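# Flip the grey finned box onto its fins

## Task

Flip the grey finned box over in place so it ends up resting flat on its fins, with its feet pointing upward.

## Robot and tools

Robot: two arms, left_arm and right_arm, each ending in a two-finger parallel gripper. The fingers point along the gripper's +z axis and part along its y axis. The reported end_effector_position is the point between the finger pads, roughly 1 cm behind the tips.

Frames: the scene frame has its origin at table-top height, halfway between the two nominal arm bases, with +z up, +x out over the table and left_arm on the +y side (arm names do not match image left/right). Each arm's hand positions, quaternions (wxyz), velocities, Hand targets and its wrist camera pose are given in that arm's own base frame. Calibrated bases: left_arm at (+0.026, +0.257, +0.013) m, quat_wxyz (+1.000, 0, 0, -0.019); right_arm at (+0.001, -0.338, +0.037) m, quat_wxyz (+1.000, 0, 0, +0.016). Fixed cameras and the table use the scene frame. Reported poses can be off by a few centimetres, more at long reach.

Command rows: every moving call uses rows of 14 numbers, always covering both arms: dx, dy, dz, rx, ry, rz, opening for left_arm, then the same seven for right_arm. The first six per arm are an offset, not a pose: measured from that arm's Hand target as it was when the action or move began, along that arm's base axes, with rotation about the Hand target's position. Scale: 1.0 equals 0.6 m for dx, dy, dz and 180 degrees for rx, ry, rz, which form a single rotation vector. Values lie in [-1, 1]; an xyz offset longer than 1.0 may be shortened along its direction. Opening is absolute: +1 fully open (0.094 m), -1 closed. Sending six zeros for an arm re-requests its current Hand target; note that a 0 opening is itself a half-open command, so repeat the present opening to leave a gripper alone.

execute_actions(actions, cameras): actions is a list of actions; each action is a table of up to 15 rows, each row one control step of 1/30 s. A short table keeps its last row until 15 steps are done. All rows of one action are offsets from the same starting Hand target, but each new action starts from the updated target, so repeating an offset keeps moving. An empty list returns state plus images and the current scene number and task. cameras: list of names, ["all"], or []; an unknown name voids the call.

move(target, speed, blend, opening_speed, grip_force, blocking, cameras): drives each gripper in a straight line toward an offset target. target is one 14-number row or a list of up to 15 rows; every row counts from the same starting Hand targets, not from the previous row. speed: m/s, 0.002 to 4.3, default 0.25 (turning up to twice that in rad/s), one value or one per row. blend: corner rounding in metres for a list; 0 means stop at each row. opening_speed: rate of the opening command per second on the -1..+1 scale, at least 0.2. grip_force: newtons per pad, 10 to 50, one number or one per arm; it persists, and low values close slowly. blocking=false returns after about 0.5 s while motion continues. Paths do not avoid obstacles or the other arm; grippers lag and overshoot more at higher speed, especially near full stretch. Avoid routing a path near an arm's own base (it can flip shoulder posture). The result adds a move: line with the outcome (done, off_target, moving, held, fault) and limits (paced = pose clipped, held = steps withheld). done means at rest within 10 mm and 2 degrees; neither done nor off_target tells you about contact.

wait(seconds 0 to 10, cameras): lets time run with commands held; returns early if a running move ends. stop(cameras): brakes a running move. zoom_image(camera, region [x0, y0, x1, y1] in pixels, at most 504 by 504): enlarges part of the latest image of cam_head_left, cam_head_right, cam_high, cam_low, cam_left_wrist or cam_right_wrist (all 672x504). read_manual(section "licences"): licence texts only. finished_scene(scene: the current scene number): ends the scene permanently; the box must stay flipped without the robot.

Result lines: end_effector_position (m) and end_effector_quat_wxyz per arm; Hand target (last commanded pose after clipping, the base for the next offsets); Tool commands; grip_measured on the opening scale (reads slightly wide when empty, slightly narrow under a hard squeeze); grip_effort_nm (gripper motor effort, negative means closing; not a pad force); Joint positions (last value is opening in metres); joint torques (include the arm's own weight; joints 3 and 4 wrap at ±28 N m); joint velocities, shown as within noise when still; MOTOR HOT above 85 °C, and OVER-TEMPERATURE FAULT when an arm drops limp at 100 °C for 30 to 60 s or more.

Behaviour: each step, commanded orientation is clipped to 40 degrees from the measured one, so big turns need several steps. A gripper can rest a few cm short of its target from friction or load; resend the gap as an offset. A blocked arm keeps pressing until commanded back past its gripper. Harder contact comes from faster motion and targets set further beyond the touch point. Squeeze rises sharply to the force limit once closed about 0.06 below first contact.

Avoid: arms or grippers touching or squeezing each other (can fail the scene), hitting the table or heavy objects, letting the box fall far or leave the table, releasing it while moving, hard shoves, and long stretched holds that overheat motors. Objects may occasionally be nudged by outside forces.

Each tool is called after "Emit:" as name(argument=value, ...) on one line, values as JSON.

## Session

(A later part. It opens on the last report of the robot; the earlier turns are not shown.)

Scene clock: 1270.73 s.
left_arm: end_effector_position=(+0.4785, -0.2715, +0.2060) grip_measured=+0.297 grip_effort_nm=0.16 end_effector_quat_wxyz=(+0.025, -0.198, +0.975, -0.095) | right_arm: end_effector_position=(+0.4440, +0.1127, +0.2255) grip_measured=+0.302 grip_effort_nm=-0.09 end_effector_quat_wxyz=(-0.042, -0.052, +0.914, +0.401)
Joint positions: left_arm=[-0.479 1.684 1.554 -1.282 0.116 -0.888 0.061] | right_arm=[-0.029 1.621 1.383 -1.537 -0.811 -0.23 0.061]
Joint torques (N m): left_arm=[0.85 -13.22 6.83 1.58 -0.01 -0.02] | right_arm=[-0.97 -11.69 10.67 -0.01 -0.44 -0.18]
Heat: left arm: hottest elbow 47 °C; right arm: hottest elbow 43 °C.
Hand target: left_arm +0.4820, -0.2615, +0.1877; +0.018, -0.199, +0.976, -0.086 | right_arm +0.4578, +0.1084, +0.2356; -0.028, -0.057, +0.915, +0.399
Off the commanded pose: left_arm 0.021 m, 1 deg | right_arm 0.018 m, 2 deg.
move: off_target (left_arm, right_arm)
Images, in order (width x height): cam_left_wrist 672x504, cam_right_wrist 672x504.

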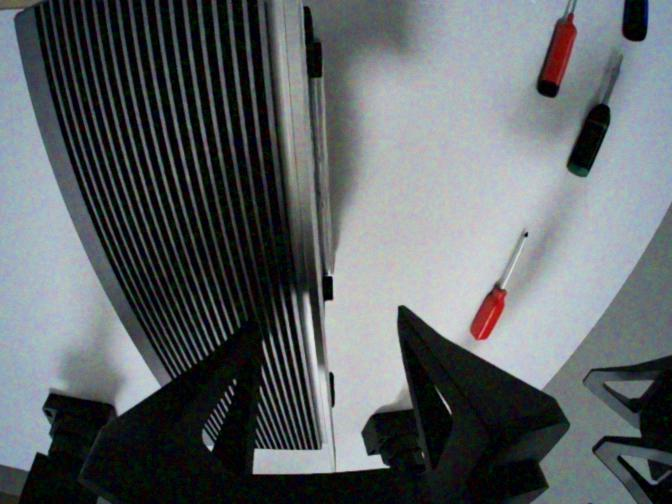

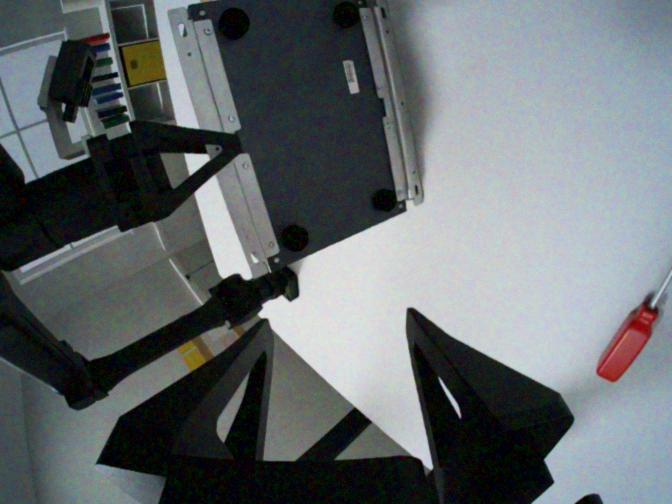

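Emit:
move(target=[0.0,0.0,-0.045,0,0,0,0.3,0,0,0,0,0,0,0.3], speed=0.05, cameras=["cam_left_wrist","cam_right_wrist"])

Emit:
zoom_image(camera="cam_right_wrist", region=[100, 60, 350, 310])

Scene clock: 1279.13 s.
left_arm: end_effector_position=(+0.4780, -0.2712, +0.2064) grip_measured=+0.297 grip_effort_nm=0.16 end_effector_quat_wxyz=(+0.042, -0.196, +0.974, -0.109) | right_arm: end_effector_position=(+0.4440, +0.1127, +0.2255) grip_measured=+0.302 grip_effort_nm=-0.09 end_effector_quat_wxyz=(-0.042, -0.052, +0.914, +0.401)
Joint positions: left_arm=[-0.478 1.654 1.512 -1.224 0.117 -0.888 0.061] | right_arm=[-0.029 1.621 1.383 -1.537 -0.811 -0.23 0.061]
Joint torques (N m): left_arm=[0.73 -9.76 5.81 1.99 -0.05 0] | right_arm=[-0.85 -11.28 10.67 -0.12 -0.49 -0.18]
Heat: left arm: hottest elbow 47 °C; right arm: hottest elbow 44 °C.
Hand target: left_arm +0.4821, -0.2616, +0.1608; +0.018, -0.199, +0.976, -0.086 | right_arm +0.4578, +0.1084, +0.2356; -0.028, -0.057, +0.915, +0.399
Off the commanded pose: left_arm 0.047 m, 4 deg | right_arm 0.018 m, 2 deg.
move: off_target (left_arm, right_arm)
Images, in order (width x height): cam_left_wrist 672x504, cam_right_wrist 672x504.

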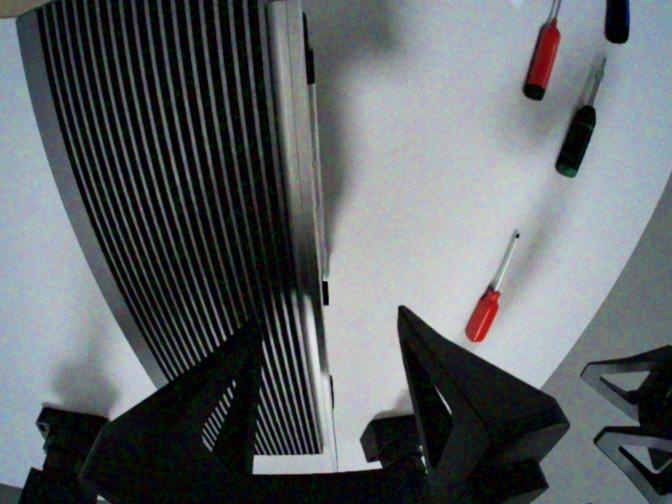

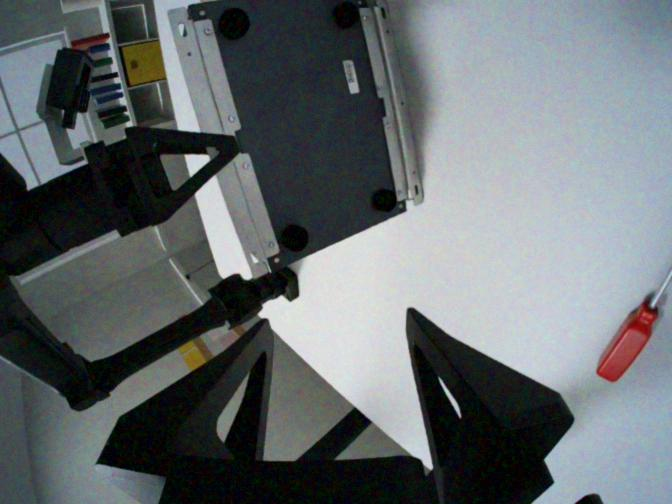

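Scaled by 2.016 from the camera's 672x504 image, which has a finer 960x720 frame.

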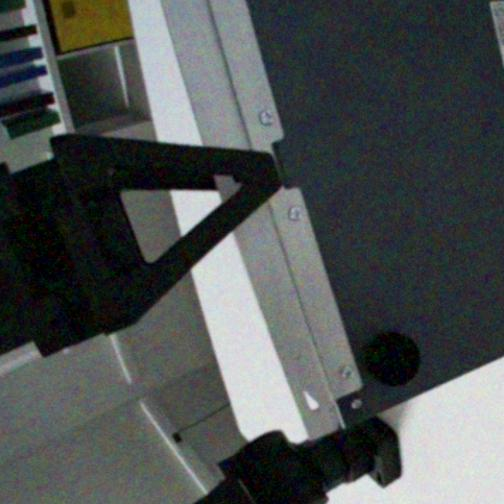

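Emit:
move(target=[0.0,0.0,0.055,0,0,0,0.3,0,0,0,0,0,0,0.3], speed=0.05)

Emit:
move(target=[0.0,0.0,0.0,0,0,0,-1,0,0,0,0,0,0,0.3], opening_speed=0.5, cameras=["cam_left_wrist","cam_right_wrist"])

Scene clock: 1284.50 s.
left_arm: end_effector_position=(+0.4722, -0.2638, +0.2046) grip_measured=+0.297 grip_effort_nm=0.16 end_effector_quat_wxyz=(+0.027, -0.199, +0.975, -0.097) | right_arm: end_effector_position=(+0.4440, +0.1127, +0.2255) grip_measured=+0.302 grip_effort_nm=-0.09 end_effector_quat_wxyz=(-0.042, -0.052, +0.914, +0.401)
Joint positions: left_arm=[-0.471 1.657 1.515 -1.265 0.117 -0.883 0.061] | right_arm=[-0.029 1.621 1.383 -1.537 -0.811 -0.23 0.061]
Joint torques (N m): left_arm=[0.21 -10.87 10.76 0.36 -0.05 -0.04] | right_arm=[-1.61 -11.16 10.92 -0.17 -0.44 -0.17]
Heat: left arm: hottest elbow 46 °C; right arm: hottest elbow 44 °C.
Hand target: left_arm +0.4820, -0.2617, +0.1935; +0.018, -0.199, +0.976, -0.086 | right_arm +0.4578, +0.1084, +0.2356; -0.028, -0.057, +0.915, +0.399
Off the commanded pose: left_arm 0.015 m, 2 deg | right_arm 0.018 m, 2 deg.
move: off_target (left_arm, right_arm)

Scene clock: 1287.30 s.
left_arm: end_effector_position=(+0.4731, -0.2625, +0.2069) grip_measured=-0.812 grip_effort_nm=-0.99 end_effector_quat_wxyz=(+0.027, -0.188, +0.977, -0.096) | right_arm: end_effector_position=(+0.4440, +0.1127, +0.2255) grip_measured=+0.302 grip_effort_nm=-0.09 end_effector_quat_wxyz=(-0.042, -0.052, +0.914, +0.401)
Joint positions: left_arm=[-0.468 1.658 1.524 -1.276 0.119 -0.858 0.009] | right_arm=[-0.029 1.621 1.383 -1.537 -0.811 -0.23 0.061]
Joint torques (N m): left_arm=[0.03 -11.05 10.15 0.75 -0.16 -0.32] | right_arm=[-1.38 -11.87 10.74 -0.05 -0.48 -0.17]
Heat: left arm: hottest elbow 46 °C; right arm: hottest elbow 44 °C.
Hand target: left_arm +0.4820, -0.2614, +0.1936; +0.018, -0.199, +0.976, -0.085 | right_arm +0.4578, +0.1084, +0.2356; -0.028, -0.057, +0.915, +0.399
Off the commanded pose: left_arm 0.016 m, 2 deg | right_arm 0.018 m, 2 deg.
move: off_target (left_arm, right_arm)
Images, in order (width x height): cam_left_wrist 672x504, cam_right_wrist 672x504.

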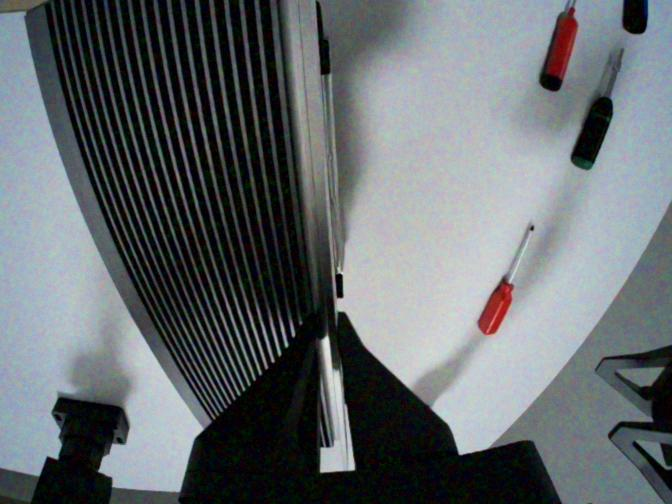

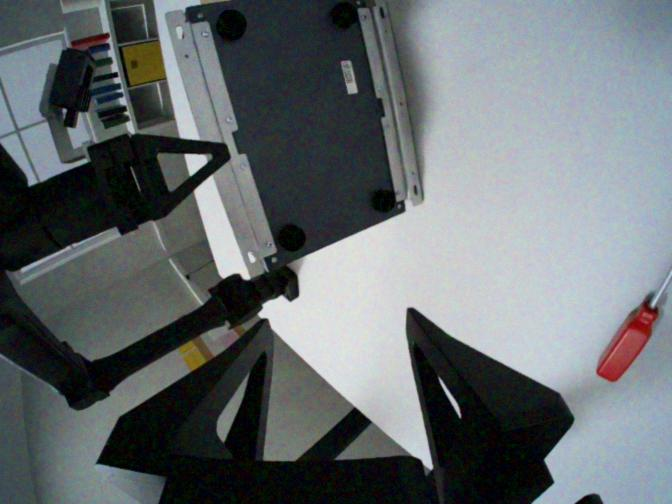

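Emit:
move(target=[[-0.045,0.113,0.025,-0.103,-0.041,0,-1,0,0,0,0,0,0,0.3],[-0.088,0.222,-0.003,-0.206,-0.082,0,-1,0,0,0,0,0,0,0.3]], speed=0.06, blend=[0.02,0], cameras=["cam_left_wrist","cam_right_wrist","cam_low"])

Scene clock: 1319.50 s.
left_arm: end_effector_position=(+0.4224, -0.1210, +0.1899) grip_measured=-0.813 grip_effort_nm=-1.01 end_effector_quat_wxyz=(+0.073, -0.182, +0.893, -0.405) | right_arm: end_effector_position=(+0.4440, +0.1127, +0.2255) grip_measured=+0.302 grip_effort_nm=-0.09 end_effector_quat_wxyz=(-0.042, -0.052, +0.914, +0.401)
Joint positions: left_arm=[0.002 1.312 0.935 -0.798 0.771 -0.563 0.009] | right_arm=[-0.029 1.621 1.383 -1.537 -0.811 -0.23 0.061]
Joint torques (N m): left_arm=[-1.85 -7.36 8.8 2.77 1.01 -0.45] | right_arm=[-1.38 -11.46 10.76 -0.01 -0.49 -0.2]
Heat: left arm: hottest elbow 45 °C; right arm: hottest elbow 44 °C.
Hand target: left_arm +0.4292, -0.1283, +0.1918; +0.077, -0.182, +0.888, -0.415 | right_arm +0.4578, +0.1084, +0.2356; -0.028, -0.057, +0.915, +0.399
Off the commanded pose: left_arm 0.010 m, 1 deg | right_arm 0.018 m, 2 deg.
move: off_target (right_arm)
Images, in order (width x height): cam_low 672x504, cam_left_wrist 672x504, cam_right_wrist 672x504.

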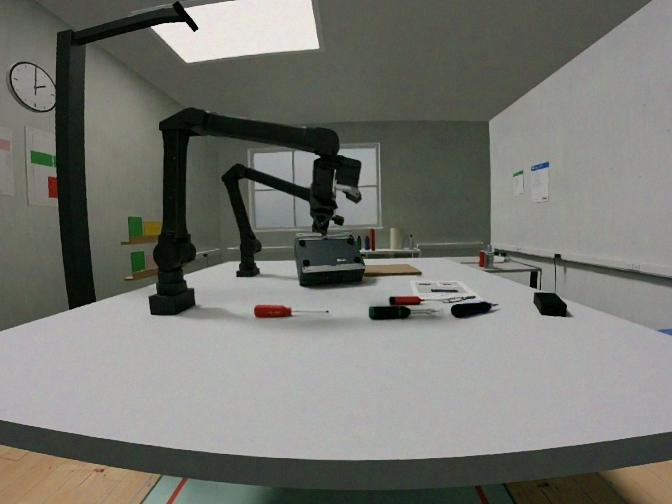

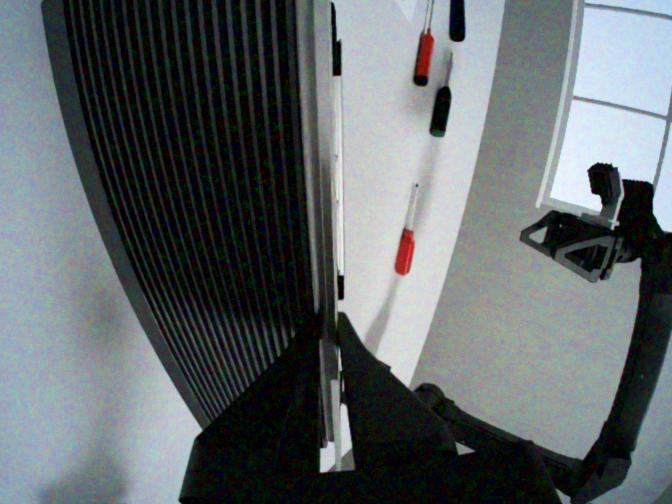

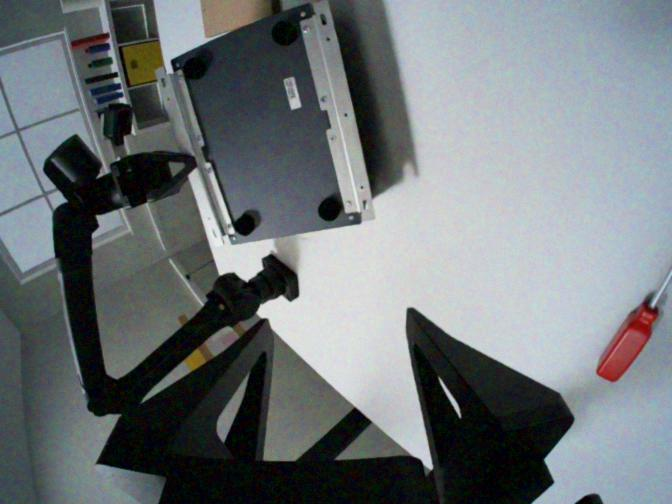

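Emit:
move(target=[[-0.038,0.094,-0.068,-0.103,-0.041,0,-1,0,0,0,0,0,0,0.3],[-0.055,0.136,-0.122,-0.165,-0.066,0,-1,0,0,0,0,0,0,0.3]], speed=0.06, blend=[0.02,0], cameras=["cam_left_wrist","cam_right_wrist","cam_low"])

Emit:
zoom_image(camera="cam_low", region=[270, 210, 400, 310])

Scene clock: 1334.37 s.
left_arm: end_effector_position=(+0.3857, -0.0542, +0.0881) grip_measured=-0.853 grip_effort_nm=-1.01 end_effector_quat_wxyz=(+0.094, -0.169, +0.762, -0.618) | right_arm: end_effector_position=(+0.4440, +0.1127, +0.2255) grip_measured=+0.302 grip_effort_nm=-0.09 end_effector_quat_wxyz=(-0.042, -0.052, +0.914, +0.401)
Joint positions: left_arm=[0.312 1.594 0.648 -0.37 1.343 -0.328 0.007] | right_arm=[-0.029 1.621 1.383 -1.537 -0.811 -0.23 0.061]
Joint torques (N m): left_arm=[0.85 -11.28 7.39 1.61 3.75 -0.29] | right_arm=[-0.91 -11.93 10.65 -0.24 -0.45 -0.18]
Heat: left arm: hottest elbow 45 °C; right arm: hottest elbow 45 °C.
Hand target: left_arm +0.3962, -0.0467, +0.1187; +0.118, -0.152, +0.740, -0.645 | right_arm +0.4578, +0.1084, +0.2356; -0.028, -0.057, +0.915, +0.399
Off the commanded pose: left_arm 0.033 m, 5 deg | right_arm 0.018 m, 2 deg.
move: off_target (left_arm, right_arm)
Images, in order (width x height): cam_low 672x504, cam_left_wrist 672x504, cam_right_wrist 672x504.

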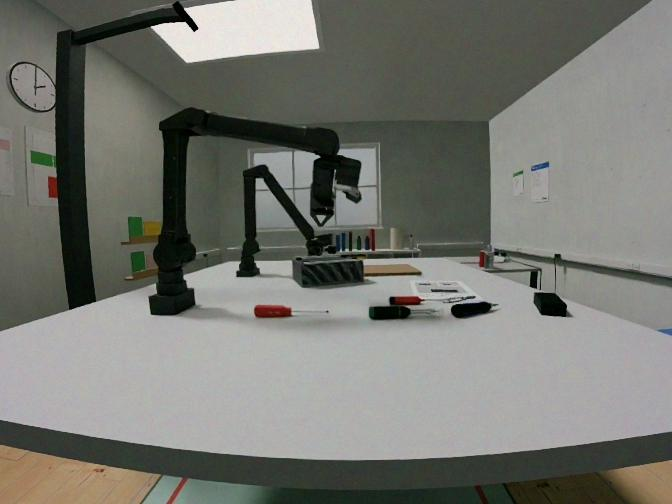

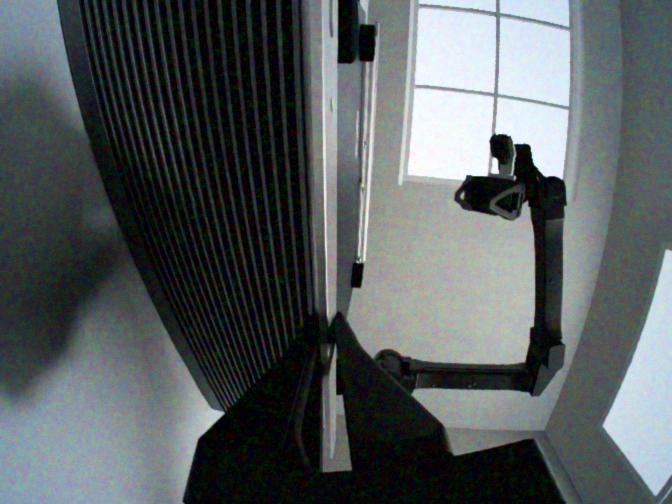

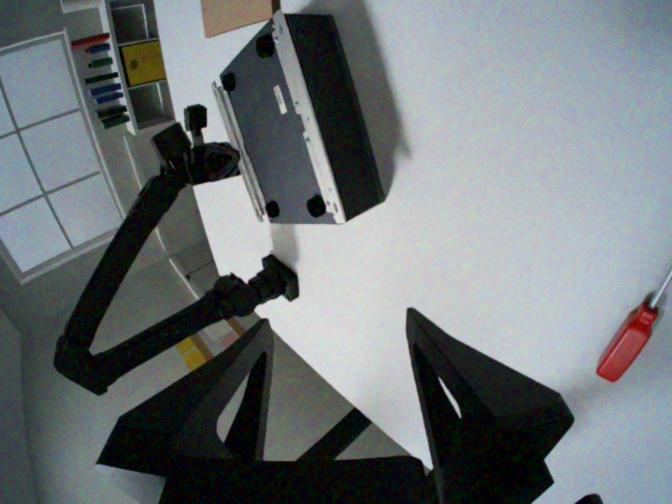

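Scaled by 3.877.

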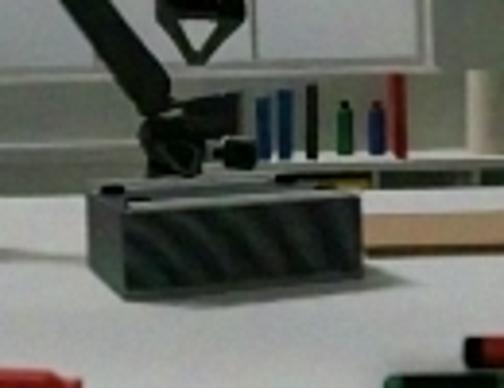

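Emit:
move(target=[-0.015,0.0,-0.04,-0.05,-0.02,0,-1,0,0,0,0,0,0,0.3], speed=0.05, cameras=["cam_left_wrist","cam_right_wrist","cam_low"])

Emit:
zoom_image(camera="cam_low", region=[270, 230, 400, 310])

Scene clock: 1348.07 s.
left_arm: end_effector_position=(+0.3842, -0.0537, +0.0841) grip_measured=-0.854 grip_effort_nm=-1.01 end_effector_quat_wxyz=(+0.117, -0.129, +0.716, -0.676) | right_arm: end_effector_position=(+0.4440, +0.1127, +0.2255) grip_measured=+0.302 grip_effort_nm=-0.09 end_effector_quat_wxyz=(-0.042, -0.052, +0.914, +0.401)
Joint positions: left_arm=[0.327 1.687 0.615 -0.129 1.508 -0.379 0.007] | right_arm=[-0.029 1.621 1.383 -1.537 -0.811 -0.23 0.061]
Joint torques (N m): left_arm=[0.91 -9.17 5.46 1.78 2.71 -0.51] | right_arm=[-1.38 -11.63 10.71 -0.24 -0.47 -0.16]
Heat: left arm: hottest elbow 44 °C; right arm: hottest elbow 45 °C.
Hand target: left_arm +0.3873, -0.0467, +0.0947; +0.129, -0.141, +0.683, -0.705 | right_arm +0.4578, +0.1084, +0.2356; -0.028, -0.057, +0.915, +0.399
Off the commanded pose: left_arm 0.013 m, 5 deg | right_arm 0.018 m, 2 deg.
joint sent to its limit (left arm) — joint 5 (wrist yaw), upper limit. The joint targets are off in orientation, not in position.
move: off_target (left_arm, right_arm)
Images, in order (width x height): cam_low 672x504, cam_left_wrist 672x504, cam_right_wrist 672x504.

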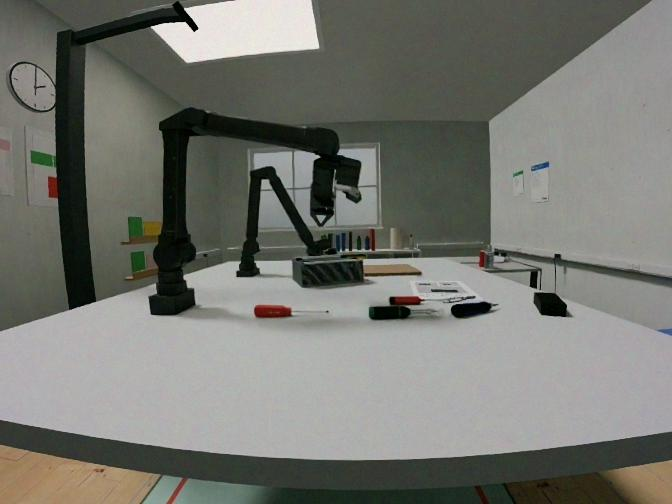

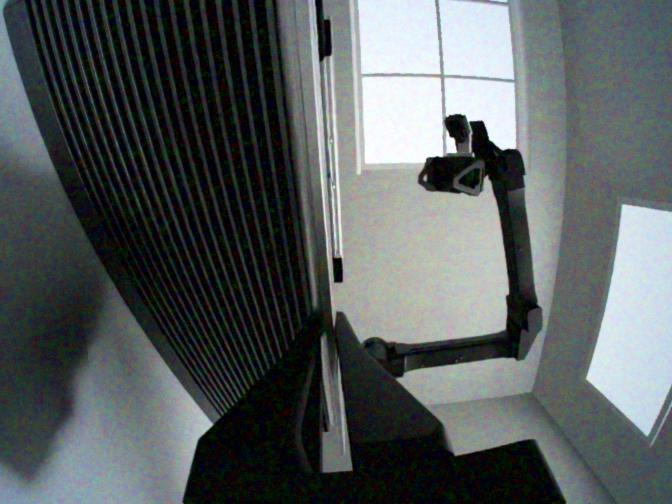

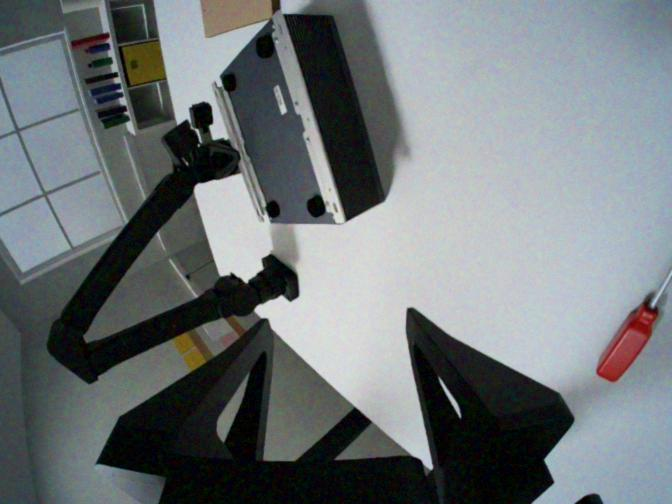

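Scaled by 3.877.

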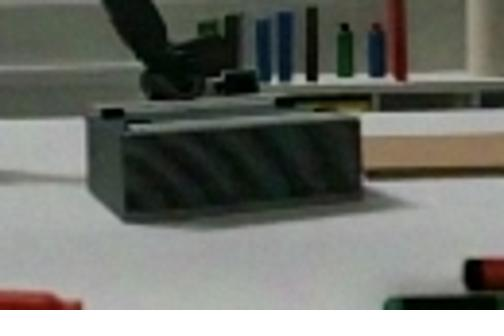

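Emit:
move(target=[0.015,-0.215,-0.01,0.03,0.01,-0.055,-1,0,-0.05,0,0,0,0,0.3], speed=0.05, cameras=["cam_head_left","cam_right_wrist","cam_low"])

Scene clock: 1361.97 s.
left_arm: end_effector_position=(+0.4021, -0.1554, +0.0868) grip_measured=-0.854 grip_effort_nm=-1.01 end_effector_quat_wxyz=(+0.082, -0.107, +0.730, -0.671) | right_arm: end_effector_position=(+0.4441, +0.0864, +0.2263) grip_measured=+0.302 grip_effort_nm=-0.09 end_effector_quat_wxyz=(-0.042, -0.055, +0.913, +0.402)
Joint positions: left_arm=[0.034 1.764 0.53 0.87 1.323 -1.24 0.007] | right_arm=[-0.086 1.638 1.403 -1.602 -0.799 -0.318 0.061]
Joint torques (N m): left_arm=[-5.01 -8.88 4.6 3.06 0.87 -0.34] | right_arm=[-1.67 -11.22 10.65 -0.08 -0.41 -0.17]
Heat: left arm: hottest elbow 43 °C; right arm: hottest elbow 45 °C.
Hand target: left_arm +0.3962, -0.1758, +0.0887; +0.063, -0.086, +0.727, -0.679 | right_arm +0.4578, +0.0785, +0.2357; -0.028, -0.057, +0.915, +0.399
Off the commanded pose: left_arm 0.021 m, 3 deg | right_arm 0.018 m, 2 deg.
move: off_target (left_arm, right_arm)
Images, in order (width x height): cam_head_left 672x504, cam_low 672x504, cam_right_wrist 672x504.

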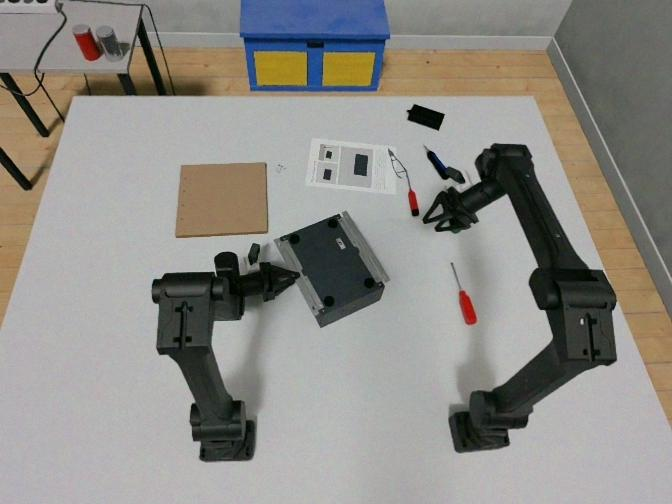

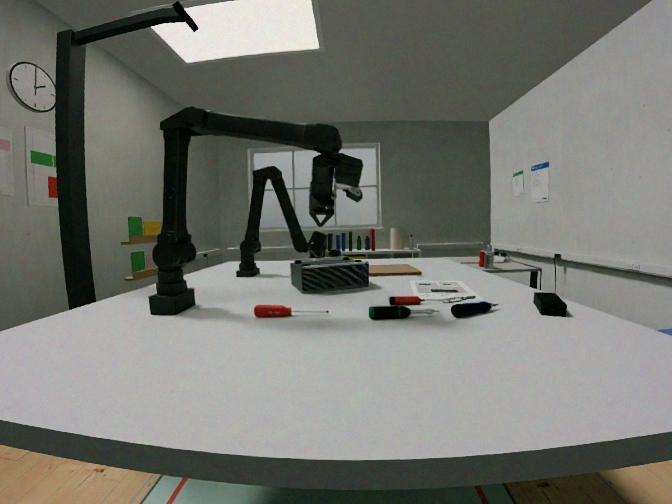

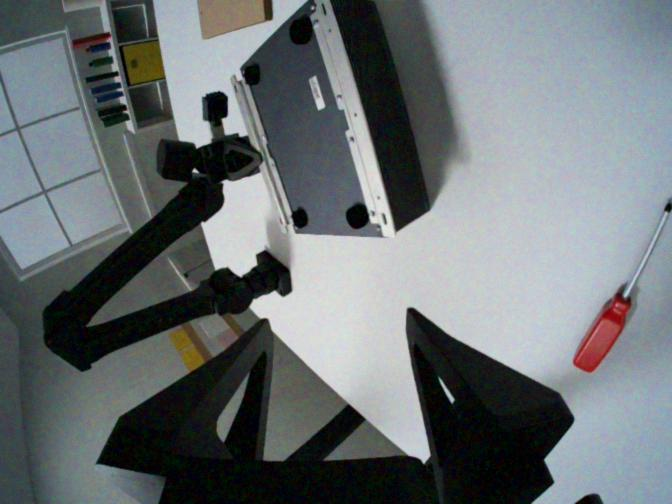

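Emit:
move(target=[0.075,0.02,0.0,0,0,-0.14,-1,0,-0.0,0,0,0,0,0.3], speed=0.05, cameras=["cam_head_left","cam_left_wrist"])

Scene clock: 1374.73 s.
left_arm: end_effector_position=(+0.4175, -0.1619, +0.0846) grip_measured=-0.854 grip_effort_nm=-1.01 end_effector_quat_wxyz=(+0.003, -0.025, +0.712, -0.701) | right_arm: end_effector_position=(+0.4441, +0.0864, +0.2263) grip_measured=+0.302 grip_effort_nm=-0.09 end_effector_quat_wxyz=(-0.042, -0.055, +0.913, +0.402)
Joint positions: left_arm=[0.03 1.818 0.774 0.019 1.552 -0.577 0.007] | right_arm=[-0.086 1.638 1.403 -1.602 -0.799 -0.318 0.061]
Joint torques (N m): left_arm=[-1.32 -9.41 10.09 1.21 0.9 -0.24] | right_arm=[-1.67 -11.52 10.63 -0.29 -0.39 -0.19]
Heat: left arm: hottest elbow 42 °C; right arm: hottest elbow 48 °C.
Hand target: left_arm +0.4412, -0.1637, +0.0886; -0.086, +0.074, +0.728, -0.676 | right_arm +0.4578, +0.0785, +0.2357; -0.028, -0.057, +0.915, +0.399
Off the commanded pose: left_arm 0.024 m, 16 deg | right_arm 0.018 m, 2 deg.
joint sent to its limit (left arm) — joint 5 (wrist yaw), upper limit. The joint targets are off in orientation, not in position.
move: off_target (left_arm, right_arm)
Images, in order (width x height): cam_head_left 672x504, cam_left_wrist 672x504.

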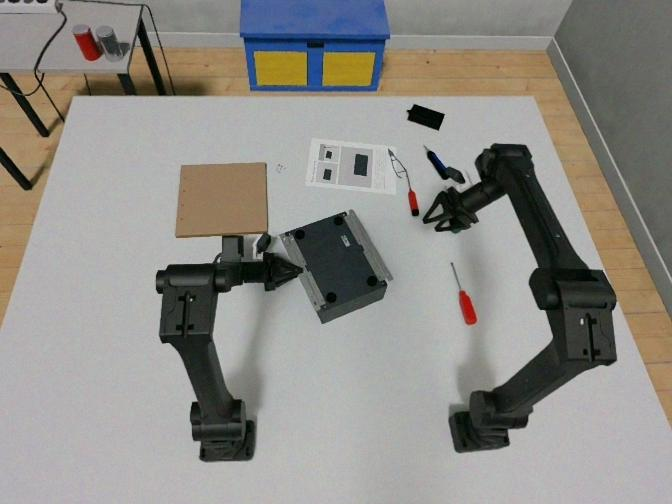

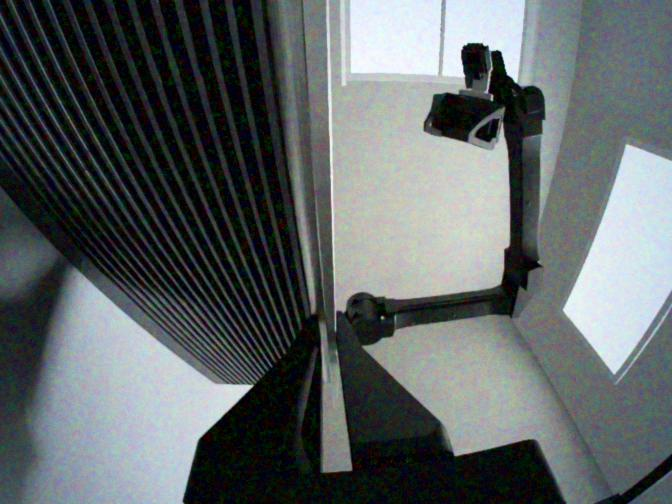

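Emit:
move(target=[[-0.02,0.0,-0.005,0,0,0.07,-0.4,0,-0.0,0,0,0,0,0.3],[-0.02,0.08,0.0,0,0,0.07,-0.4,0,-0.0,0,0,0,0,0.3],[-0.02,0.2,0.1,0,0,0.07,-0.4,0,-0.1,0,0,0,0,0.3]], speed=[0.05,0.05,0.15], cameras=["all"])

Emit:
zoom_image(camera="cam_low", region=[270, 230, 400, 310])

Scene clock: 1388.83 s.
left_arm: end_effector_position=(+0.4186, -0.0505, +0.1363) grip_measured=-0.403 grip_effort_nm=0.16 end_effector_quat_wxyz=(+0.085, -0.133, +0.706, -0.691) | right_arm: end_effector_position=(+0.4458, +0.0263, +0.2263) grip_measured=+0.302 grip_effort_nm=-0.09 end_effector_quat_wxyz=(-0.027, -0.048, +0.916, +0.398)
Joint positions: left_arm=[0.306 1.664 0.819 -0.653 1.539 -0.135 0.028] | right_arm=[-0.213 1.663 1.434 -1.679 -0.764 -0.453 0.061]
Joint torques (N m): left_arm=[-0.15 -11.46 8.38 0.42 0.62 0.04] | right_arm=[-1.55 -12.57 10.48 -0.4 -0.41 -0.19]
Heat: left arm: hottest elbow 44 °C; right arm: hottest elbow 49 °C.
Hand target: left_arm +0.4293, -0.0437, +0.1486; -0.012, -0.006, +0.732, -0.681 | right_arm +0.4578, +0.0185, +0.2357; -0.028, -0.057, +0.915, +0.399
Off the commanded pose: left_arm 0.018 m, 19 deg | right_arm 0.017 m, 1 deg.
joint sent to its limit (right arm) — joint 4 (wrist pitch), lower limit. The joint targets still meet the commanded pose.
move: off_target (left_arm, right_arm)

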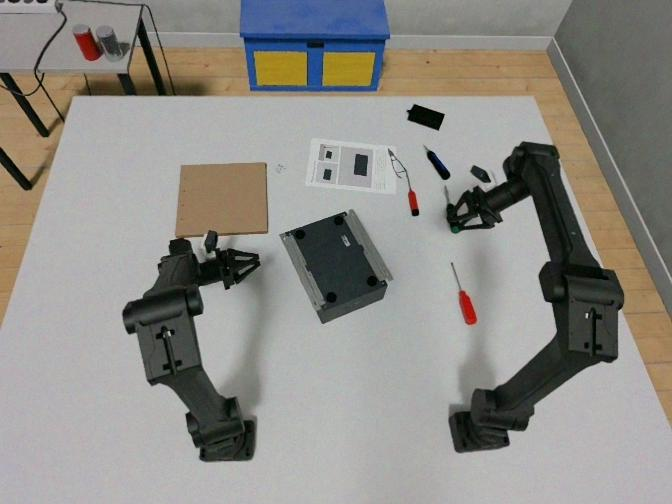

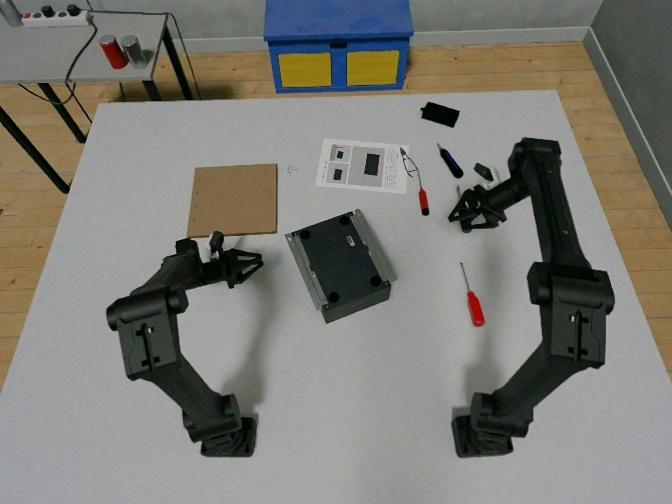

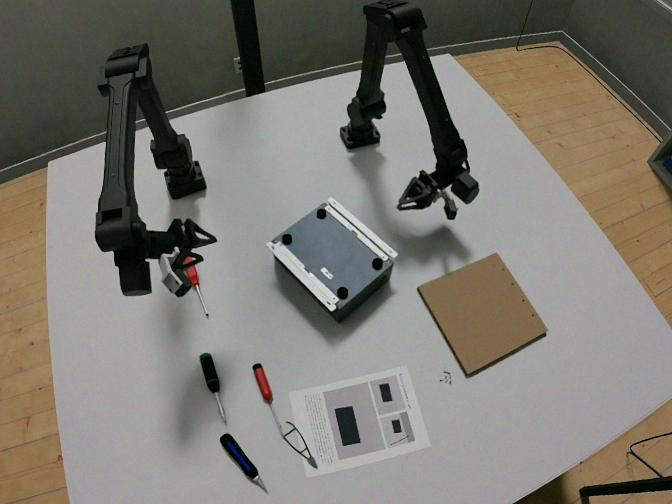

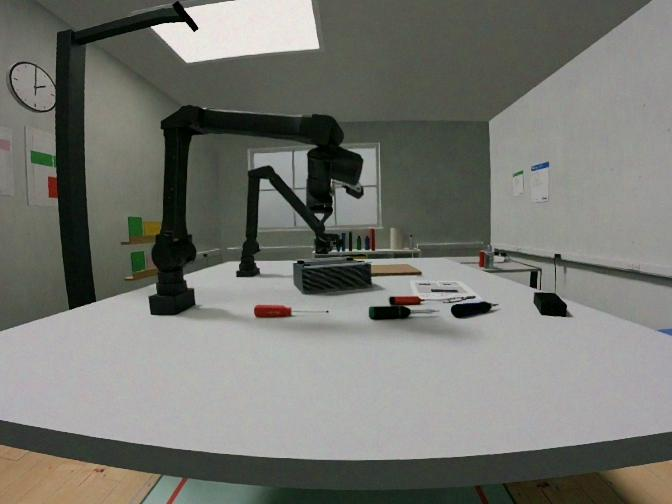

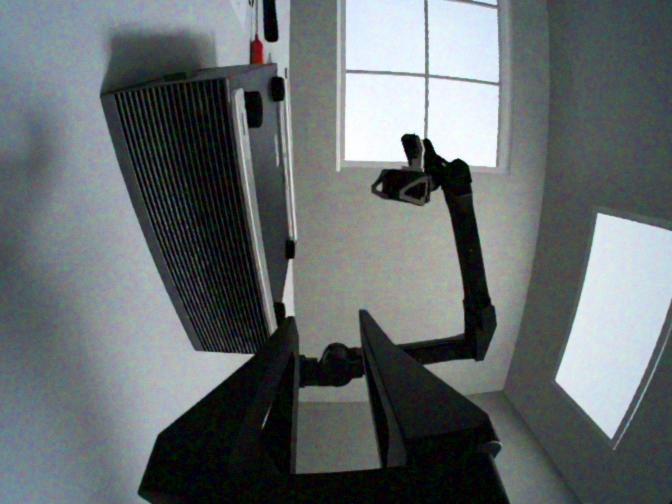

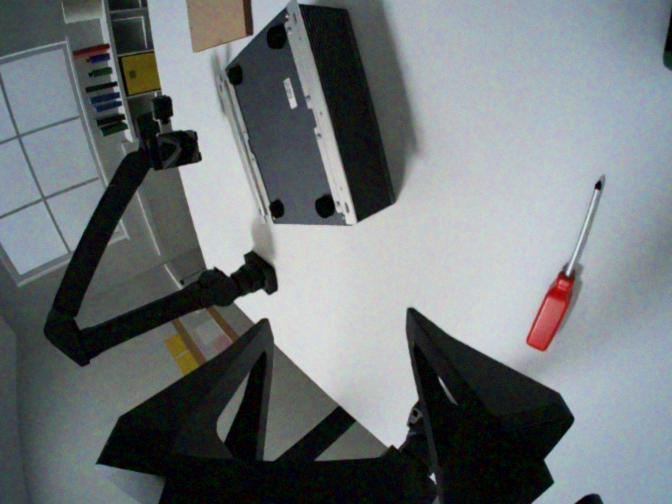

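Scaled by 3.877.

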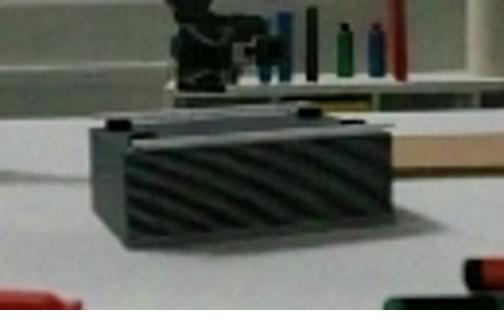

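Emit:
finished_scene(scene=1)

The scene is finished: the task was done.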